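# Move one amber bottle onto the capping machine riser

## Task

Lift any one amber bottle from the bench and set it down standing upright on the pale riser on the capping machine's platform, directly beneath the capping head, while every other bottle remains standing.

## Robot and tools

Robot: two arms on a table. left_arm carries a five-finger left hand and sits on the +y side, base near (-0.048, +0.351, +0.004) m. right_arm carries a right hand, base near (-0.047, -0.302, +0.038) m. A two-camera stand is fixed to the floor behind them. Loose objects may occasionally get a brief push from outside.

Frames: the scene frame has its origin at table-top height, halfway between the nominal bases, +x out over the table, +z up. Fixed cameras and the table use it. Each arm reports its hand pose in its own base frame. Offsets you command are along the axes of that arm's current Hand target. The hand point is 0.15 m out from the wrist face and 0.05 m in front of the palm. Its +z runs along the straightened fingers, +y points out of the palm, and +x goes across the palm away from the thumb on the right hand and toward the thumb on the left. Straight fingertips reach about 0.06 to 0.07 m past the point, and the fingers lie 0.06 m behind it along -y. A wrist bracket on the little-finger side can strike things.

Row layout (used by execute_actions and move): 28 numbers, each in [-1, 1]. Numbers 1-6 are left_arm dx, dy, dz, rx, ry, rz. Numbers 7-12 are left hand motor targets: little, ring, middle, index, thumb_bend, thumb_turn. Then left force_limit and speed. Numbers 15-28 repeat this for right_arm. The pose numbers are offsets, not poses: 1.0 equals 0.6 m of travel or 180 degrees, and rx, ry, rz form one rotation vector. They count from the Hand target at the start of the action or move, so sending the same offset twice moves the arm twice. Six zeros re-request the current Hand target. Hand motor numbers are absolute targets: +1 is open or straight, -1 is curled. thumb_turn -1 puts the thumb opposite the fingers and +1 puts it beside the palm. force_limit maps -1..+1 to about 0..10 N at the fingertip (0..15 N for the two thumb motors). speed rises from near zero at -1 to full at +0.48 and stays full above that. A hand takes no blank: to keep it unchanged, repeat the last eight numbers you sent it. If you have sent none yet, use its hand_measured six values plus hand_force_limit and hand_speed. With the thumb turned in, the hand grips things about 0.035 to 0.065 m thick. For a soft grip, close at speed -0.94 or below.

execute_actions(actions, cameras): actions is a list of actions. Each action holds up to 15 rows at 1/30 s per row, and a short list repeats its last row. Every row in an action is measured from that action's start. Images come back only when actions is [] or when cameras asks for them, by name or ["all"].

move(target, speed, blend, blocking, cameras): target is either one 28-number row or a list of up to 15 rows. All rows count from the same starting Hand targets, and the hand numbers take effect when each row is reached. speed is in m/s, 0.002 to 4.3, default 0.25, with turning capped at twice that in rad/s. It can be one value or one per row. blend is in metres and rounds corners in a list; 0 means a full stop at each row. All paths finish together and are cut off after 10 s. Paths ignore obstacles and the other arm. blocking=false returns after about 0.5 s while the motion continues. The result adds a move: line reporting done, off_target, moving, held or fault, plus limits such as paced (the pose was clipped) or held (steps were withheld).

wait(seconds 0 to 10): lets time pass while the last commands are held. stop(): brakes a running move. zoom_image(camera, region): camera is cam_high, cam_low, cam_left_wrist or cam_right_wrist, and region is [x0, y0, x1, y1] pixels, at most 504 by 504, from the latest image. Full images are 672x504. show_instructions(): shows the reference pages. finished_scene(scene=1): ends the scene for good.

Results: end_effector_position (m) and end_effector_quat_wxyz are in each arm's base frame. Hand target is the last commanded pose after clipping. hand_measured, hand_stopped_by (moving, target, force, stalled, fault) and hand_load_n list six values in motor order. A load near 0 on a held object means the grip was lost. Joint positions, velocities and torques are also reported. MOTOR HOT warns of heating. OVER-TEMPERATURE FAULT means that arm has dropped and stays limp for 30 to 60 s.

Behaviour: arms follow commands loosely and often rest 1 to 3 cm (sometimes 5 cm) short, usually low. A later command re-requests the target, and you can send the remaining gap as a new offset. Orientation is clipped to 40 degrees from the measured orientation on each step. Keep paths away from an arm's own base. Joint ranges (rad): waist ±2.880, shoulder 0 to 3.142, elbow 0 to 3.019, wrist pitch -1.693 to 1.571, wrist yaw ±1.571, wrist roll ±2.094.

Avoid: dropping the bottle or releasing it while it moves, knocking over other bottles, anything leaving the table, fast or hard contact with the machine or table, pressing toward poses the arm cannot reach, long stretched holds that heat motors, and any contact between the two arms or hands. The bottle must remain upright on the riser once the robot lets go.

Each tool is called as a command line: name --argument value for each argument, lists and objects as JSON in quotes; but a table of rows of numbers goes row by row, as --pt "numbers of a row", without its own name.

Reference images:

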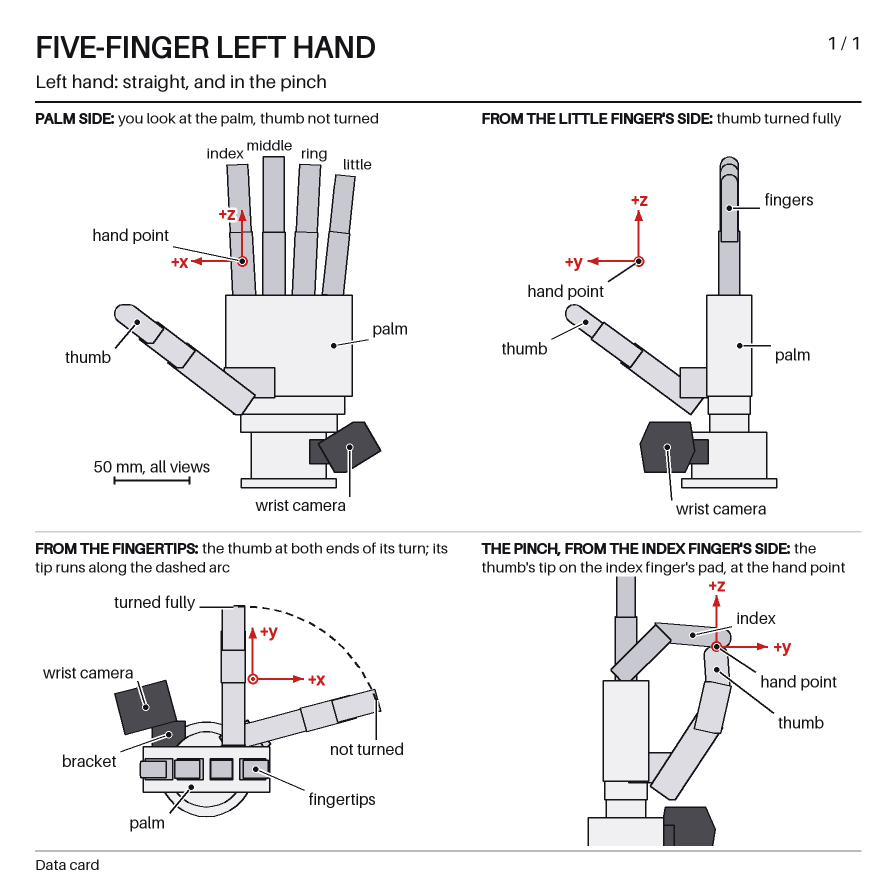

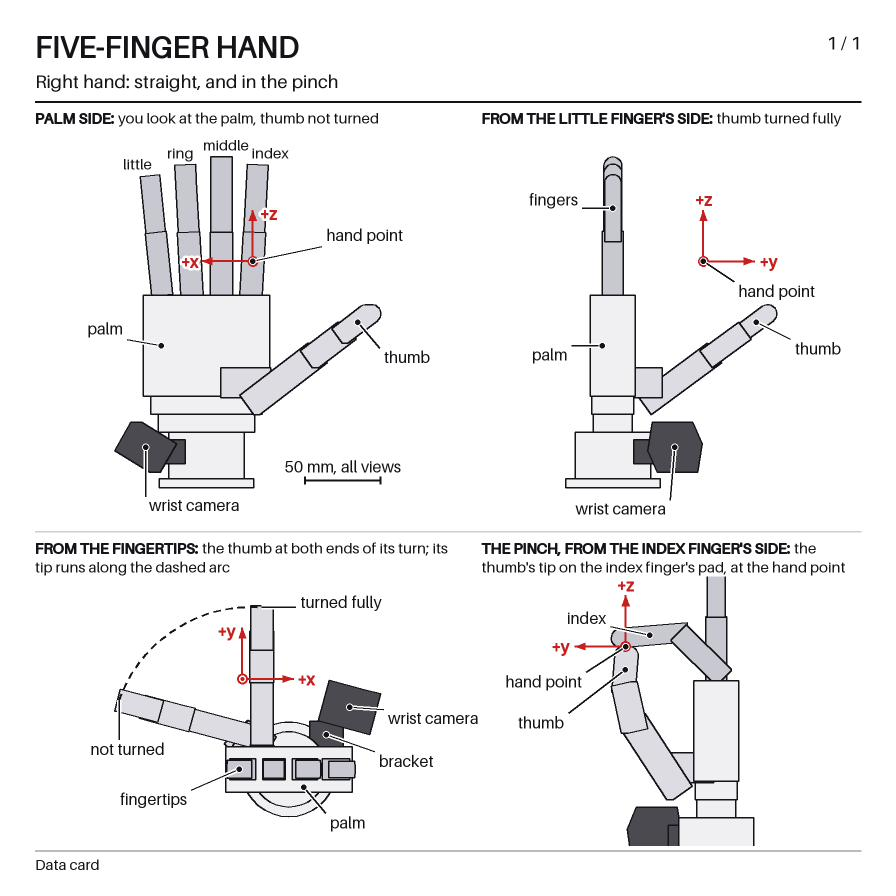

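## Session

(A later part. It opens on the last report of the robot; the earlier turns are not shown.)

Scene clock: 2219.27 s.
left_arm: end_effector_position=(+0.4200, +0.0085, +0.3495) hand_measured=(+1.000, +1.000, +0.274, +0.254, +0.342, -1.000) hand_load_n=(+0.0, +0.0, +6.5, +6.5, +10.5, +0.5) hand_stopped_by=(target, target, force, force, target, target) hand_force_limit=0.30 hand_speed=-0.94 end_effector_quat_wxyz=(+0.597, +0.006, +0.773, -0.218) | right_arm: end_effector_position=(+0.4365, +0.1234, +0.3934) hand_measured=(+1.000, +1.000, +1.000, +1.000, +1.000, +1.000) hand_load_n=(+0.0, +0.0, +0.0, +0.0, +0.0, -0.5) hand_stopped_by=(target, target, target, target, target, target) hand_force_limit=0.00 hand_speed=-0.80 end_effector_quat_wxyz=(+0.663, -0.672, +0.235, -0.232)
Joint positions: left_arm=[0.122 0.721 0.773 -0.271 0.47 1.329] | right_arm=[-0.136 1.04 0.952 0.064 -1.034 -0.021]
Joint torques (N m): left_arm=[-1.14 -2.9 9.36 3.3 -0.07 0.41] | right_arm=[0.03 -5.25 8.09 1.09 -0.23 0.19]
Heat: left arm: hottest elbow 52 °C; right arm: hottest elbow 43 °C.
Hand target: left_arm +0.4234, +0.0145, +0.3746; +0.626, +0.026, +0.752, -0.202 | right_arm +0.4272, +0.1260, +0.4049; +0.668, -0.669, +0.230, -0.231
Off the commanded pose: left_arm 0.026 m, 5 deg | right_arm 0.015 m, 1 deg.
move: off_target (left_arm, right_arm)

wait --seconds 0.1 --cameras '["cam_low", "cam_right_wrist", "cam_left_wrist"]'

zoom_image --camera "cam_low" --region '[280, 120, 350, 190]'

zoom_image --camera "cam_right_wrist" --region '[300, 250, 400, 350]'

Scene clock: 2242.43 s.
left_arm: end_effector_position=(+0.4200, +0.0085, +0.3495) hand_measured=(+1.000, +1.000, +0.274, +0.254, +0.342, -1.000) hand_load_n=(+0.0, +0.0, +6.5, +6.0, +10.5, +0.5) hand_stopped_by=(target, target, force, force, target, target) hand_force_limit=0.30 hand_speed=-0.94 end_effector_quat_wxyz=(+0.597, +0.006, +0.773, -0.218) | right_arm: end_effector_position=(+0.4365, +0.1234, +0.3934) hand_measured=(+1.000, +1.000, +1.000, +1.000, +1.000, +1.000) hand_load_n=(+0.0, +0.0, +0.0, +0.0, +0.0, +0.0) hand_stopped_by=(target, target, target, target, target, target) hand_force_limit=0.00 hand_speed=-0.80 end_effector_quat_wxyz=(+0.663, -0.672, +0.235, -0.232)
Joint positions: left_arm=[0.122 0.721 0.773 -0.271 0.47 1.329] | right_arm=[-0.136 1.04 0.952 0.064 -1.034 -0.021]
Joint torques (N m): left_arm=[-1.08 -2.96 9.37 3.29 -0.07 0.41] | right_arm=[0.09 -5.13 8.03 1.07 -0.22 0.22]
Heat: left arm: hottest elbow 50 °C; right arm: hottest elbow 43 °C.
Hand target: left_arm +0.4234, +0.0145, +0.3746; +0.626, +0.026, +0.752, -0.202 | right_arm +0.4272, +0.1260, +0.4049; +0.668, -0.669, +0.230, -0.231
Off the commanded pose: left_arm 0.026 m, 5 deg | right_arm 0.015 m, 1 deg.
wait: 0.10 s; at rest from the start
Images, in order (width x height): cam_low 672x504, cam_left_wrist 672x504, cam_right_wrist 672x504.

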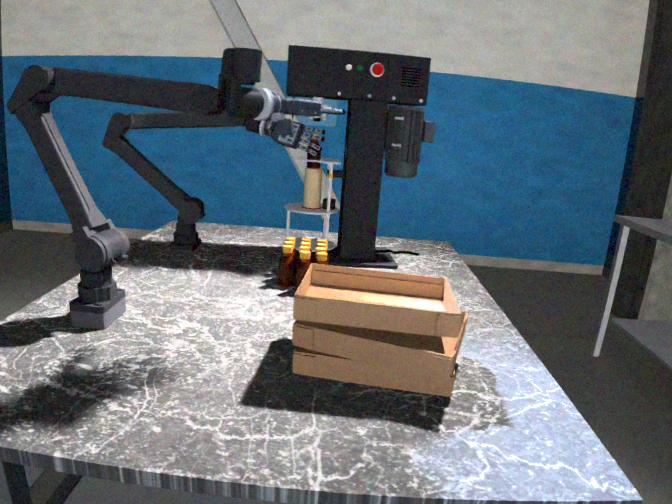

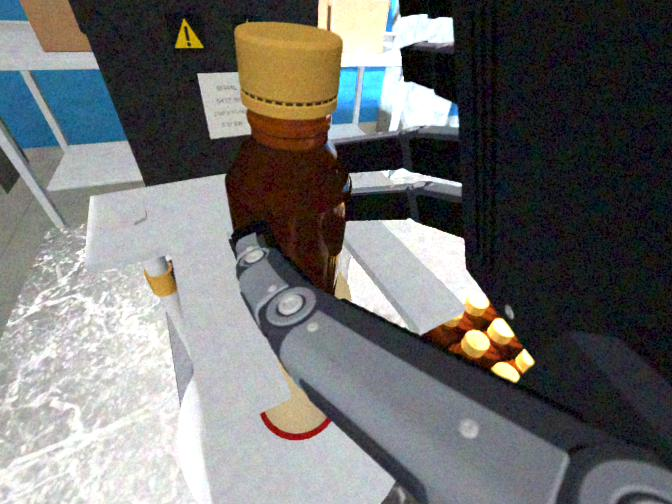

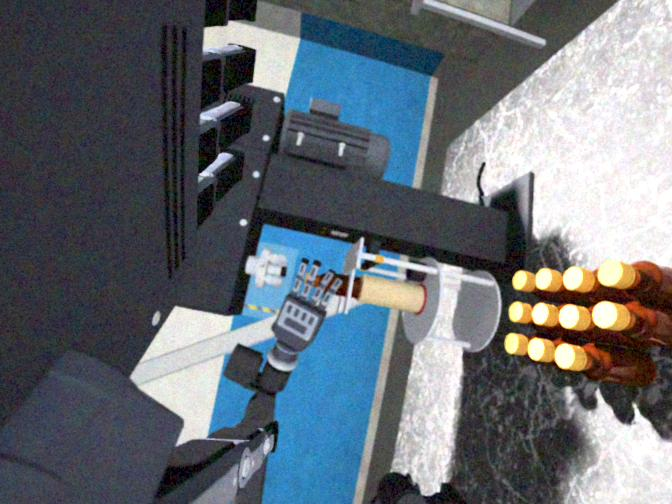

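Scaled by 7.200.

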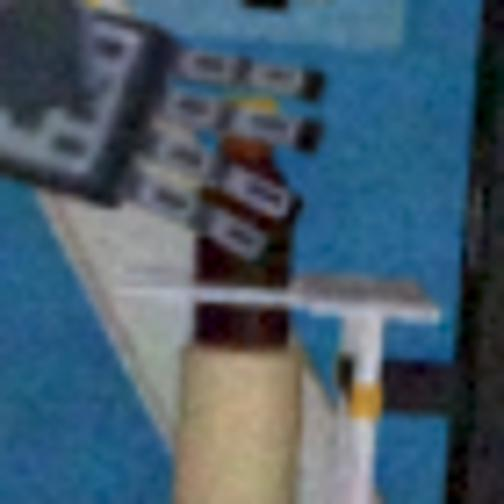

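Scaled by 5.040.

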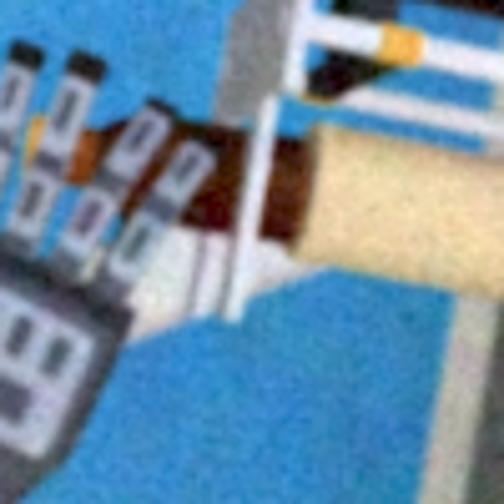

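execute_actions --actions '[[[0, 0, 0, 0, 0, 0, 1, 1, -0.06, -0.16, 0.4, -1, 0.3, -0.9, 0, 0, 0, 0, 0, 0, 1, 1, 1, 1, 1, 1, 0, -0.8]]]' --cameras '["cam_left_wrist"]'

Scene clock: 2248.47 s.
left_arm: end_effector_position=(+0.4212, +0.0081, +0.3527) hand_measured=(+1.000, +1.000, +0.274, +0.246, +0.400, -1.000) hand_load_n=(+0.0, +0.0, +0.0, +0.5, +0.0, +0.0) hand_stopped_by=(target, target, force, force, target, target) hand_force_limit=0.30 hand_speed=-0.90 end_effector_quat_wxyz=(+0.601, +0.012, +0.769, -0.216) | right_arm: end_effector_position=(+0.4365, +0.1234, +0.3934) hand_measured=(+1.000, +1.000, +1.000, +1.000, +1.000, +1.000) hand_load_n=(+0.0, +0.0, +0.0, +0.0, +0.0, +0.0) hand_stopped_by=(target, target, target, target, target, target) hand_force_limit=0.00 hand_speed=-0.80 end_effector_quat_wxyz=(+0.663, -0.672, +0.235, -0.232)
Joint positions: left_arm=[0.122 0.721 0.773 -0.261 0.474 1.338] | right_arm=[-0.136 1.04 0.952 0.064 -1.034 -0.021]
Joint torques (N m): left_arm=[-1.08 -2.9 9.37 2.91 -0.08 0.34] | right_arm=[-0.09 -5.13 8.05 0.98 -0.24 0.2]
Heat: left arm: hottest elbow 50 °C; right arm: hottest elbow 43 °C.
Hand target: left_arm +0.4234, +0.0145, +0.3746; +0.626, +0.026, +0.752, -0.202 | right_arm +0.4272, +0.1260, +0.4049; +0.668, -0.669, +0.230, -0.231
Off the commanded pose: left_arm 0.023 m, 4 deg | right_arm 0.015 m, 1 deg.
Images, in order (width x height): cam_left_wrist 672x504.

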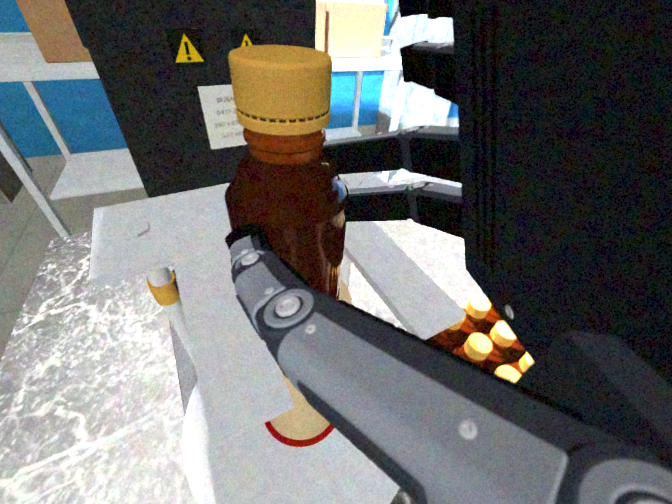

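execute_actions --actions '[[[0, 0, 0, 0, 0, 0, 1, 1, 0.5, 0.48, 0.44, -1, 0.3, -0.85, 0, 0, 0, 0, 0, 0, 1, 1, 1, 1, 1, 1, 0, -0.8]]]' --cameras '["all"]'

zoom_image --camera "cam_low" --region '[280, 120, 350, 190]'

zoom_image --camera "cam_right_wrist" --region '[300, 250, 400, 350]'

Scene clock: 2253.80 s.
left_arm: end_effector_position=(+0.4216, +0.0114, +0.3536) hand_measured=(+1.000, +1.000, +0.500, +0.480, +0.440, -1.000) hand_load_n=(+0.0, +0.0, +0.0, +0.0, +0.0, +0.0) hand_stopped_by=(target, target, target, target, target, target) hand_force_limit=0.30 hand_speed=-0.85 end_effector_quat_wxyz=(+0.604, +0.011, +0.769, -0.212) | right_arm: end_effector_position=(+0.4365, +0.1234, +0.3934) hand_measured=(+1.000, +1.000, +1.000, +1.000, +1.000, +1.000) hand_load_n=(+0.0, +0.0, +0.0, +0.0, +0.0, +0.0) hand_stopped_by=(target, target, target, target, target, target) hand_force_limit=0.00 hand_speed=-0.80 end_effector_quat_wxyz=(+0.663, -0.672, +0.235, -0.232)
Joint positions: left_arm=[0.128 0.721 0.773 -0.258 0.471 1.341] | right_arm=[-0.136 1.04 0.952 0.064 -1.034 -0.021]
Joint torques (N m): left_arm=[-1.2 -2.9 9.35 2.82 -0.07 0.29] | right_arm=[-0.09 -5.07 8.05 0.92 -0.24 0.2]
Heat: left arm: hottest elbow 50 °C; right arm: hottest elbow 43 °C.
Hand target: left_arm +0.4234, +0.0145, +0.3746; +0.626, +0.026, +0.752, -0.202 | right_arm +0.4272, +0.1260, +0.4049; +0.668, -0.669, +0.230, -0.231
Off the commanded pose: left_arm 0.021 m, 4 deg | right_arm 0.015 m, 1 deg.

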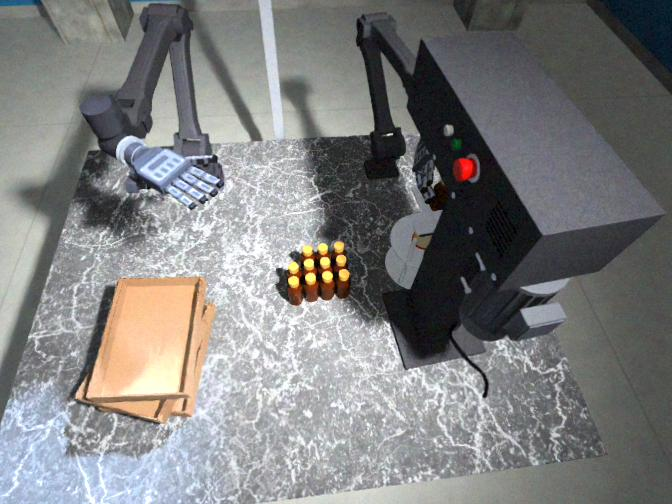

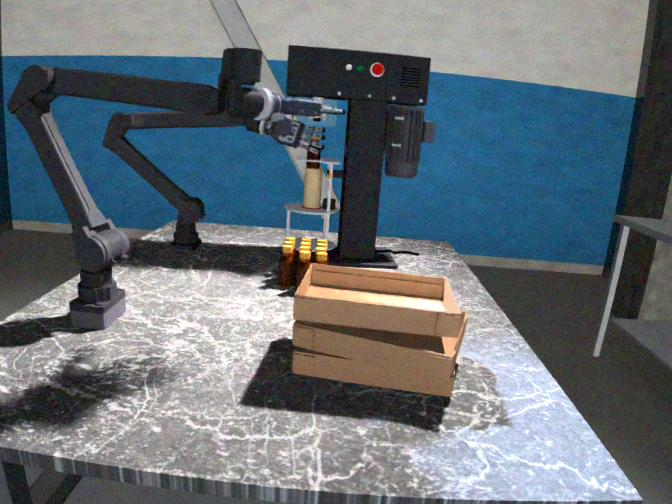

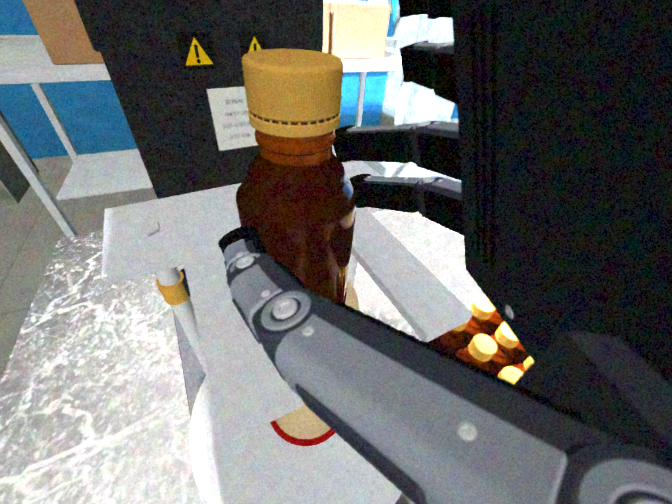

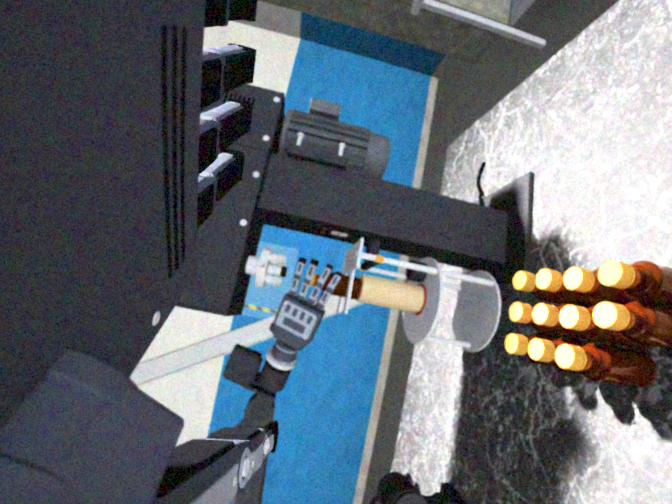

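Scaled by 7.200.

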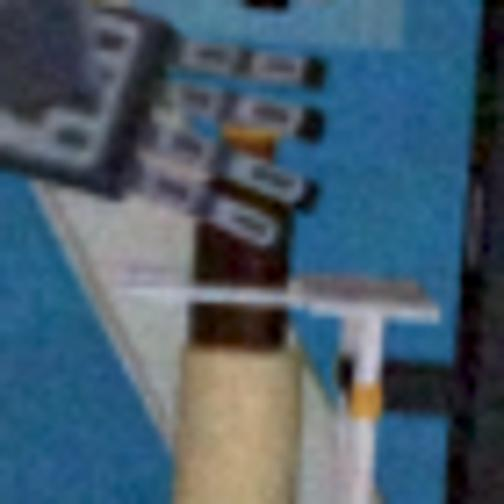

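Scaled by 5.040.

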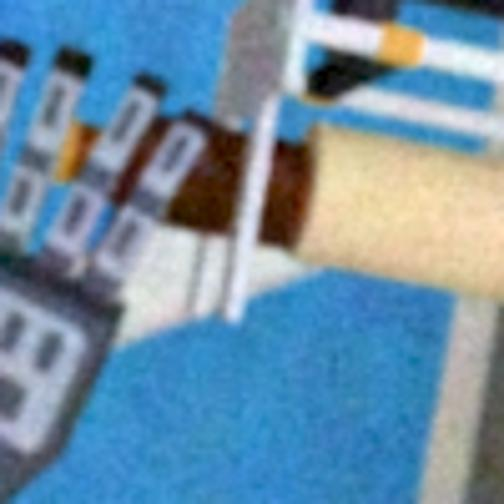

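execute_actions --actions '[[[0, 0, 0, 0, 0, 0, 1, 1, 1, 1, 0.5, -1, 0.3, -0.7, 0, 0, 0, 0, 0, 0, 1, 1, 1, 1, 1, 1, 0, -0.8]]]' --cameras '["cam_left_wrist", "cam_right_wrist"]'

Scene clock: 2262.90 s.
left_arm: end_effector_position=(+0.4216, +0.0114, +0.3536) hand_measured=(+1.000, +1.000, +1.000, +1.000, +0.500, -1.000) hand_load_n=(+0.0, +0.0, +0.0, +0.0, +0.0, +0.0) hand_stopped_by=(target, target, target, target, target, target) hand_force_limit=0.30 hand_speed=-0.70 end_effector_quat_wxyz=(+0.604, +0.011, +0.769, -0.212) | right_arm: end_effector_position=(+0.4365, +0.1234, +0.3934) hand_measured=(+1.000, +1.000, +1.000, +1.000, +1.000, +1.000) hand_load_n=(+0.0, +0.0, +0.0, +0.0, +0.0, +0.0) hand_stopped_by=(target, target, target, target, target, target) hand_force_limit=0.00 hand_speed=-0.80 end_effector_quat_wxyz=(+0.663, -0.672, +0.235, -0.232)
Joint positions: left_arm=[0.128 0.721 0.773 -0.258 0.471 1.341] | right_arm=[-0.136 1.04 0.952 0.064 -1.034 -0.021]
Joint torques (N m): left_arm=[-1.14 -2.9 9.36 2.84 -0.07 0.28] | right_arm=[0.03 -4.84 8.03 0.95 -0.25 0.2]
Heat: left arm: hottest elbow 50 °C; right arm: hottest elbow 43 °C.
Hand target: left_arm +0.4234, +0.0145, +0.3746; +0.626, +0.026, +0.752, -0.202 | right_arm +0.4272, +0.1260, +0.4049; +0.668, -0.669, +0.230, -0.231
Off the commanded pose: left_arm 0.021 m, 4 deg | right_arm 0.015 m, 1 deg.
Images, in order (width x height): cam_left_wrist 672x504, cam_right_wrist 672x504.

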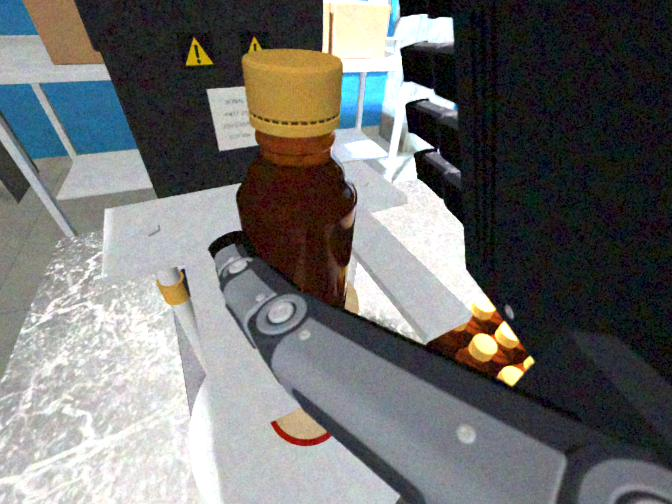

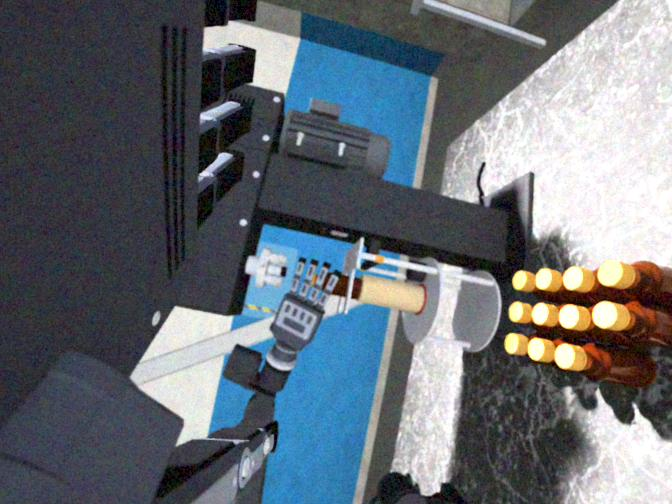

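move --target '[-0.0162, -0.0115, -0.0358, 0, 0, 0, 1, 1, 1, 1, 0.5, -1, 0.3, -0.7, 0, 0, 0, 0, 0, 0, 1, 1, 1, 1, 1, 1, 0, -0.8]' --speed 0.05 --cameras '["cam_left_wrist", "cam_right_wrist"]'

Scene clock: 2275.83 s.
left_arm: end_effector_position=(+0.4054, +0.0159, +0.3641) hand_measured=(+1.000, +1.000, +1.000, +1.000, +0.500, -1.000) hand_load_n=(+0.0, +0.0, +0.0, +0.0, +0.0, +0.0) hand_stopped_by=(target, target, target, target, target, target) hand_force_limit=0.30 hand_speed=-0.70 end_effector_quat_wxyz=(+0.609, +0.012, +0.764, -0.211) | right_arm: end_effector_position=(+0.4365, +0.1234, +0.3934) hand_measured=(+1.000, +1.000, +1.000, +1.000, +1.000, +1.000) hand_load_n=(+0.0, -0.5, +0.0, -0.5, +0.0, +0.0) hand_stopped_by=(target, target, target, target, target, target) hand_force_limit=0.00 hand_speed=-0.80 end_effector_quat_wxyz=(+0.663, -0.672, +0.235, -0.232)
Joint positions: left_arm=[0.156 0.669 0.773 -0.297 0.496 1.346] | right_arm=[-0.136 1.04 0.952 0.064 -1.034 -0.021]
Joint torques (N m): left_arm=[-1.2 -2.61 10.69 1.39 -0.01 0.29] | right_arm=[0.09 -5.13 8.01 0.99 -0.25 0.21]
Heat: left arm: hottest elbow 49 °C; right arm: hottest elbow 43 °C.
Hand target: left_arm +0.4034, +0.0175, +0.3886; +0.626, +0.026, +0.752, -0.202 | right_arm +0.4272, +0.1260, +0.4049; +0.668, -0.669, +0.230, -0.231
Off the commanded pose: left_arm 0.025 m, 3 deg | right_arm 0.015 m, 1 deg.
move: off_target (left_arm, right_arm)
Images, in order (width x height): cam_left_wrist 672x504, cam_right_wrist 672x504.

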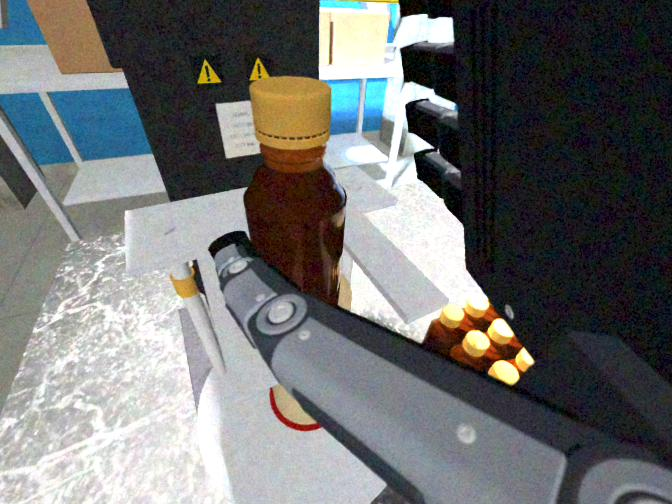

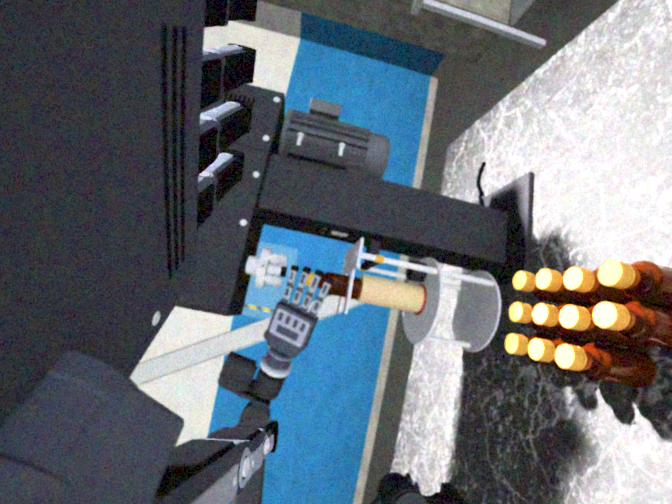

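move --target '[0.0107, -0.0258, -0.2751, 0, 0, 0, 1, 1, 1, 1, 0.5, -1, 0.3, -0.7, 0, 0, 0, 0, 0, 0, 1, 1, 1, 1, 1, 1, 0, -0.8]' --speed 0.1 --cameras '["all"]'

zoom_image --camera "cam_right_wrist" --region '[230, 220, 430, 370]'

zoom_image --camera "cam_low" --region '[270, 80, 370, 220]'

zoom_image --camera "cam_high" --region '[270, 160, 470, 320]'

Scene clock: 2282.33 s.
left_arm: end_effector_position=(+0.2429, +0.0567, +0.3770) hand_measured=(+1.000, +1.000, +1.000, +1.000, +0.500, -1.000) hand_load_n=(+0.0, +0.0, +0.0, +0.0, +0.5, +0.0) hand_stopped_by=(target, target, target, target, target, target) hand_force_limit=0.30 hand_speed=-0.70 end_effector_quat_wxyz=(+0.614, +0.002, +0.758, -0.220) | right_arm: end_effector_position=(+0.4365, +0.1234, +0.3934) hand_measured=(+1.000, +1.000, +1.000, +1.000, +1.000, +1.000) hand_load_n=(+0.0, +0.0, +0.0, +0.0, +0.0, +0.0) hand_stopped_by=(target, target, target, target, target, target) hand_force_limit=0.00 hand_speed=-0.80 end_effector_quat_wxyz=(+0.663, -0.672, +0.235, -0.232)
Joint positions: left_arm=[0.961 0.339 0.804 -0.991 1.269 1.736] | right_arm=[-0.136 1.04 0.952 0.064 -1.034 -0.021]
Joint torques (N m): left_arm=[-1.14 2.49 12.22 0.88 0.39 0.27] | right_arm=[0.15 -5.25 8.09 0.99 -0.25 0.18]
Heat: left arm: hottest elbow 50 °C; right arm: hottest elbow 43 °C.
Hand target: left_arm +0.2437, +0.0576, +0.4087; +0.626, +0.026, +0.752, -0.202 | right_arm +0.4272, +0.1260, +0.4049; +0.668, -0.669, +0.230, -0.231
Off the commanded pose: left_arm 0.032 m, 4 deg | right_arm 0.015 m, 1 deg.
move: off_target (left_arm, right_arm)

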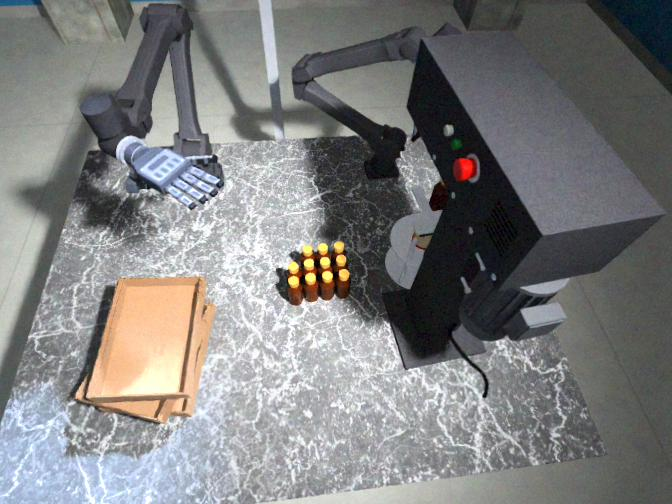

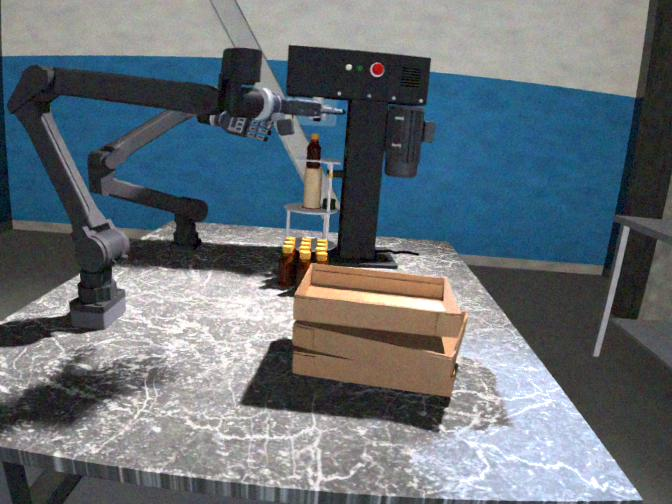

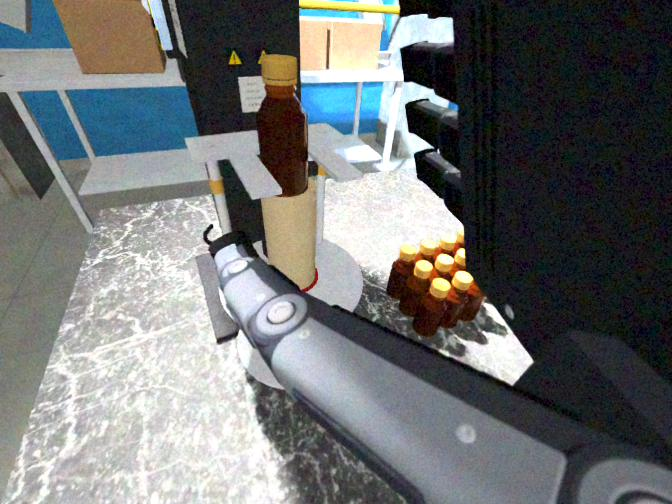

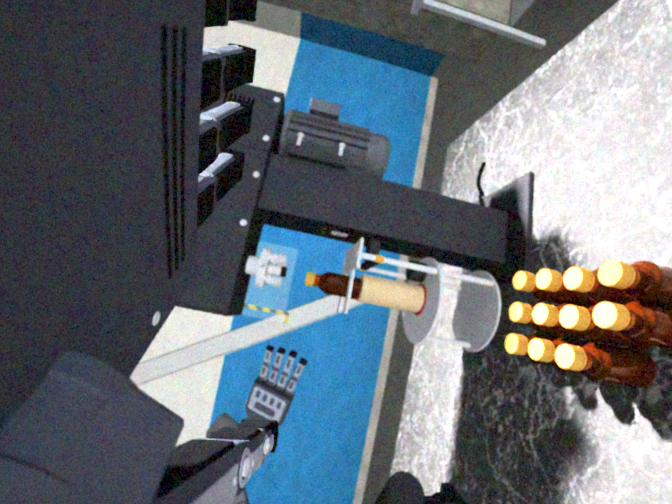

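Scaled by 2.520.

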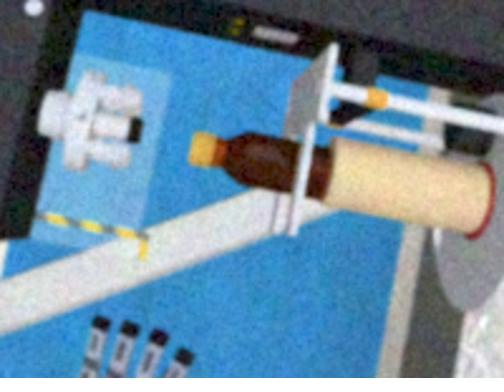

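Scaled by 3.600.

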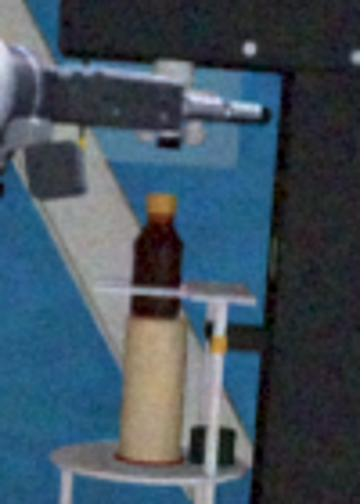

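Scaled by 2.520.

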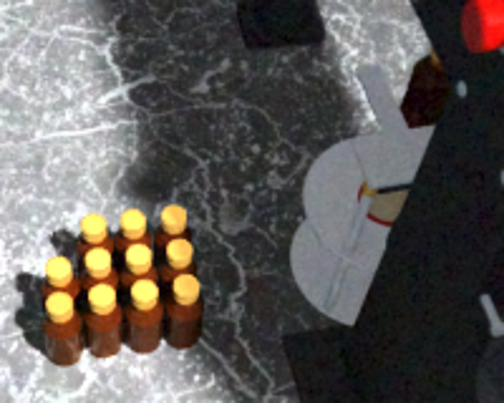

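finished_scene

The scene is finished: the task was done.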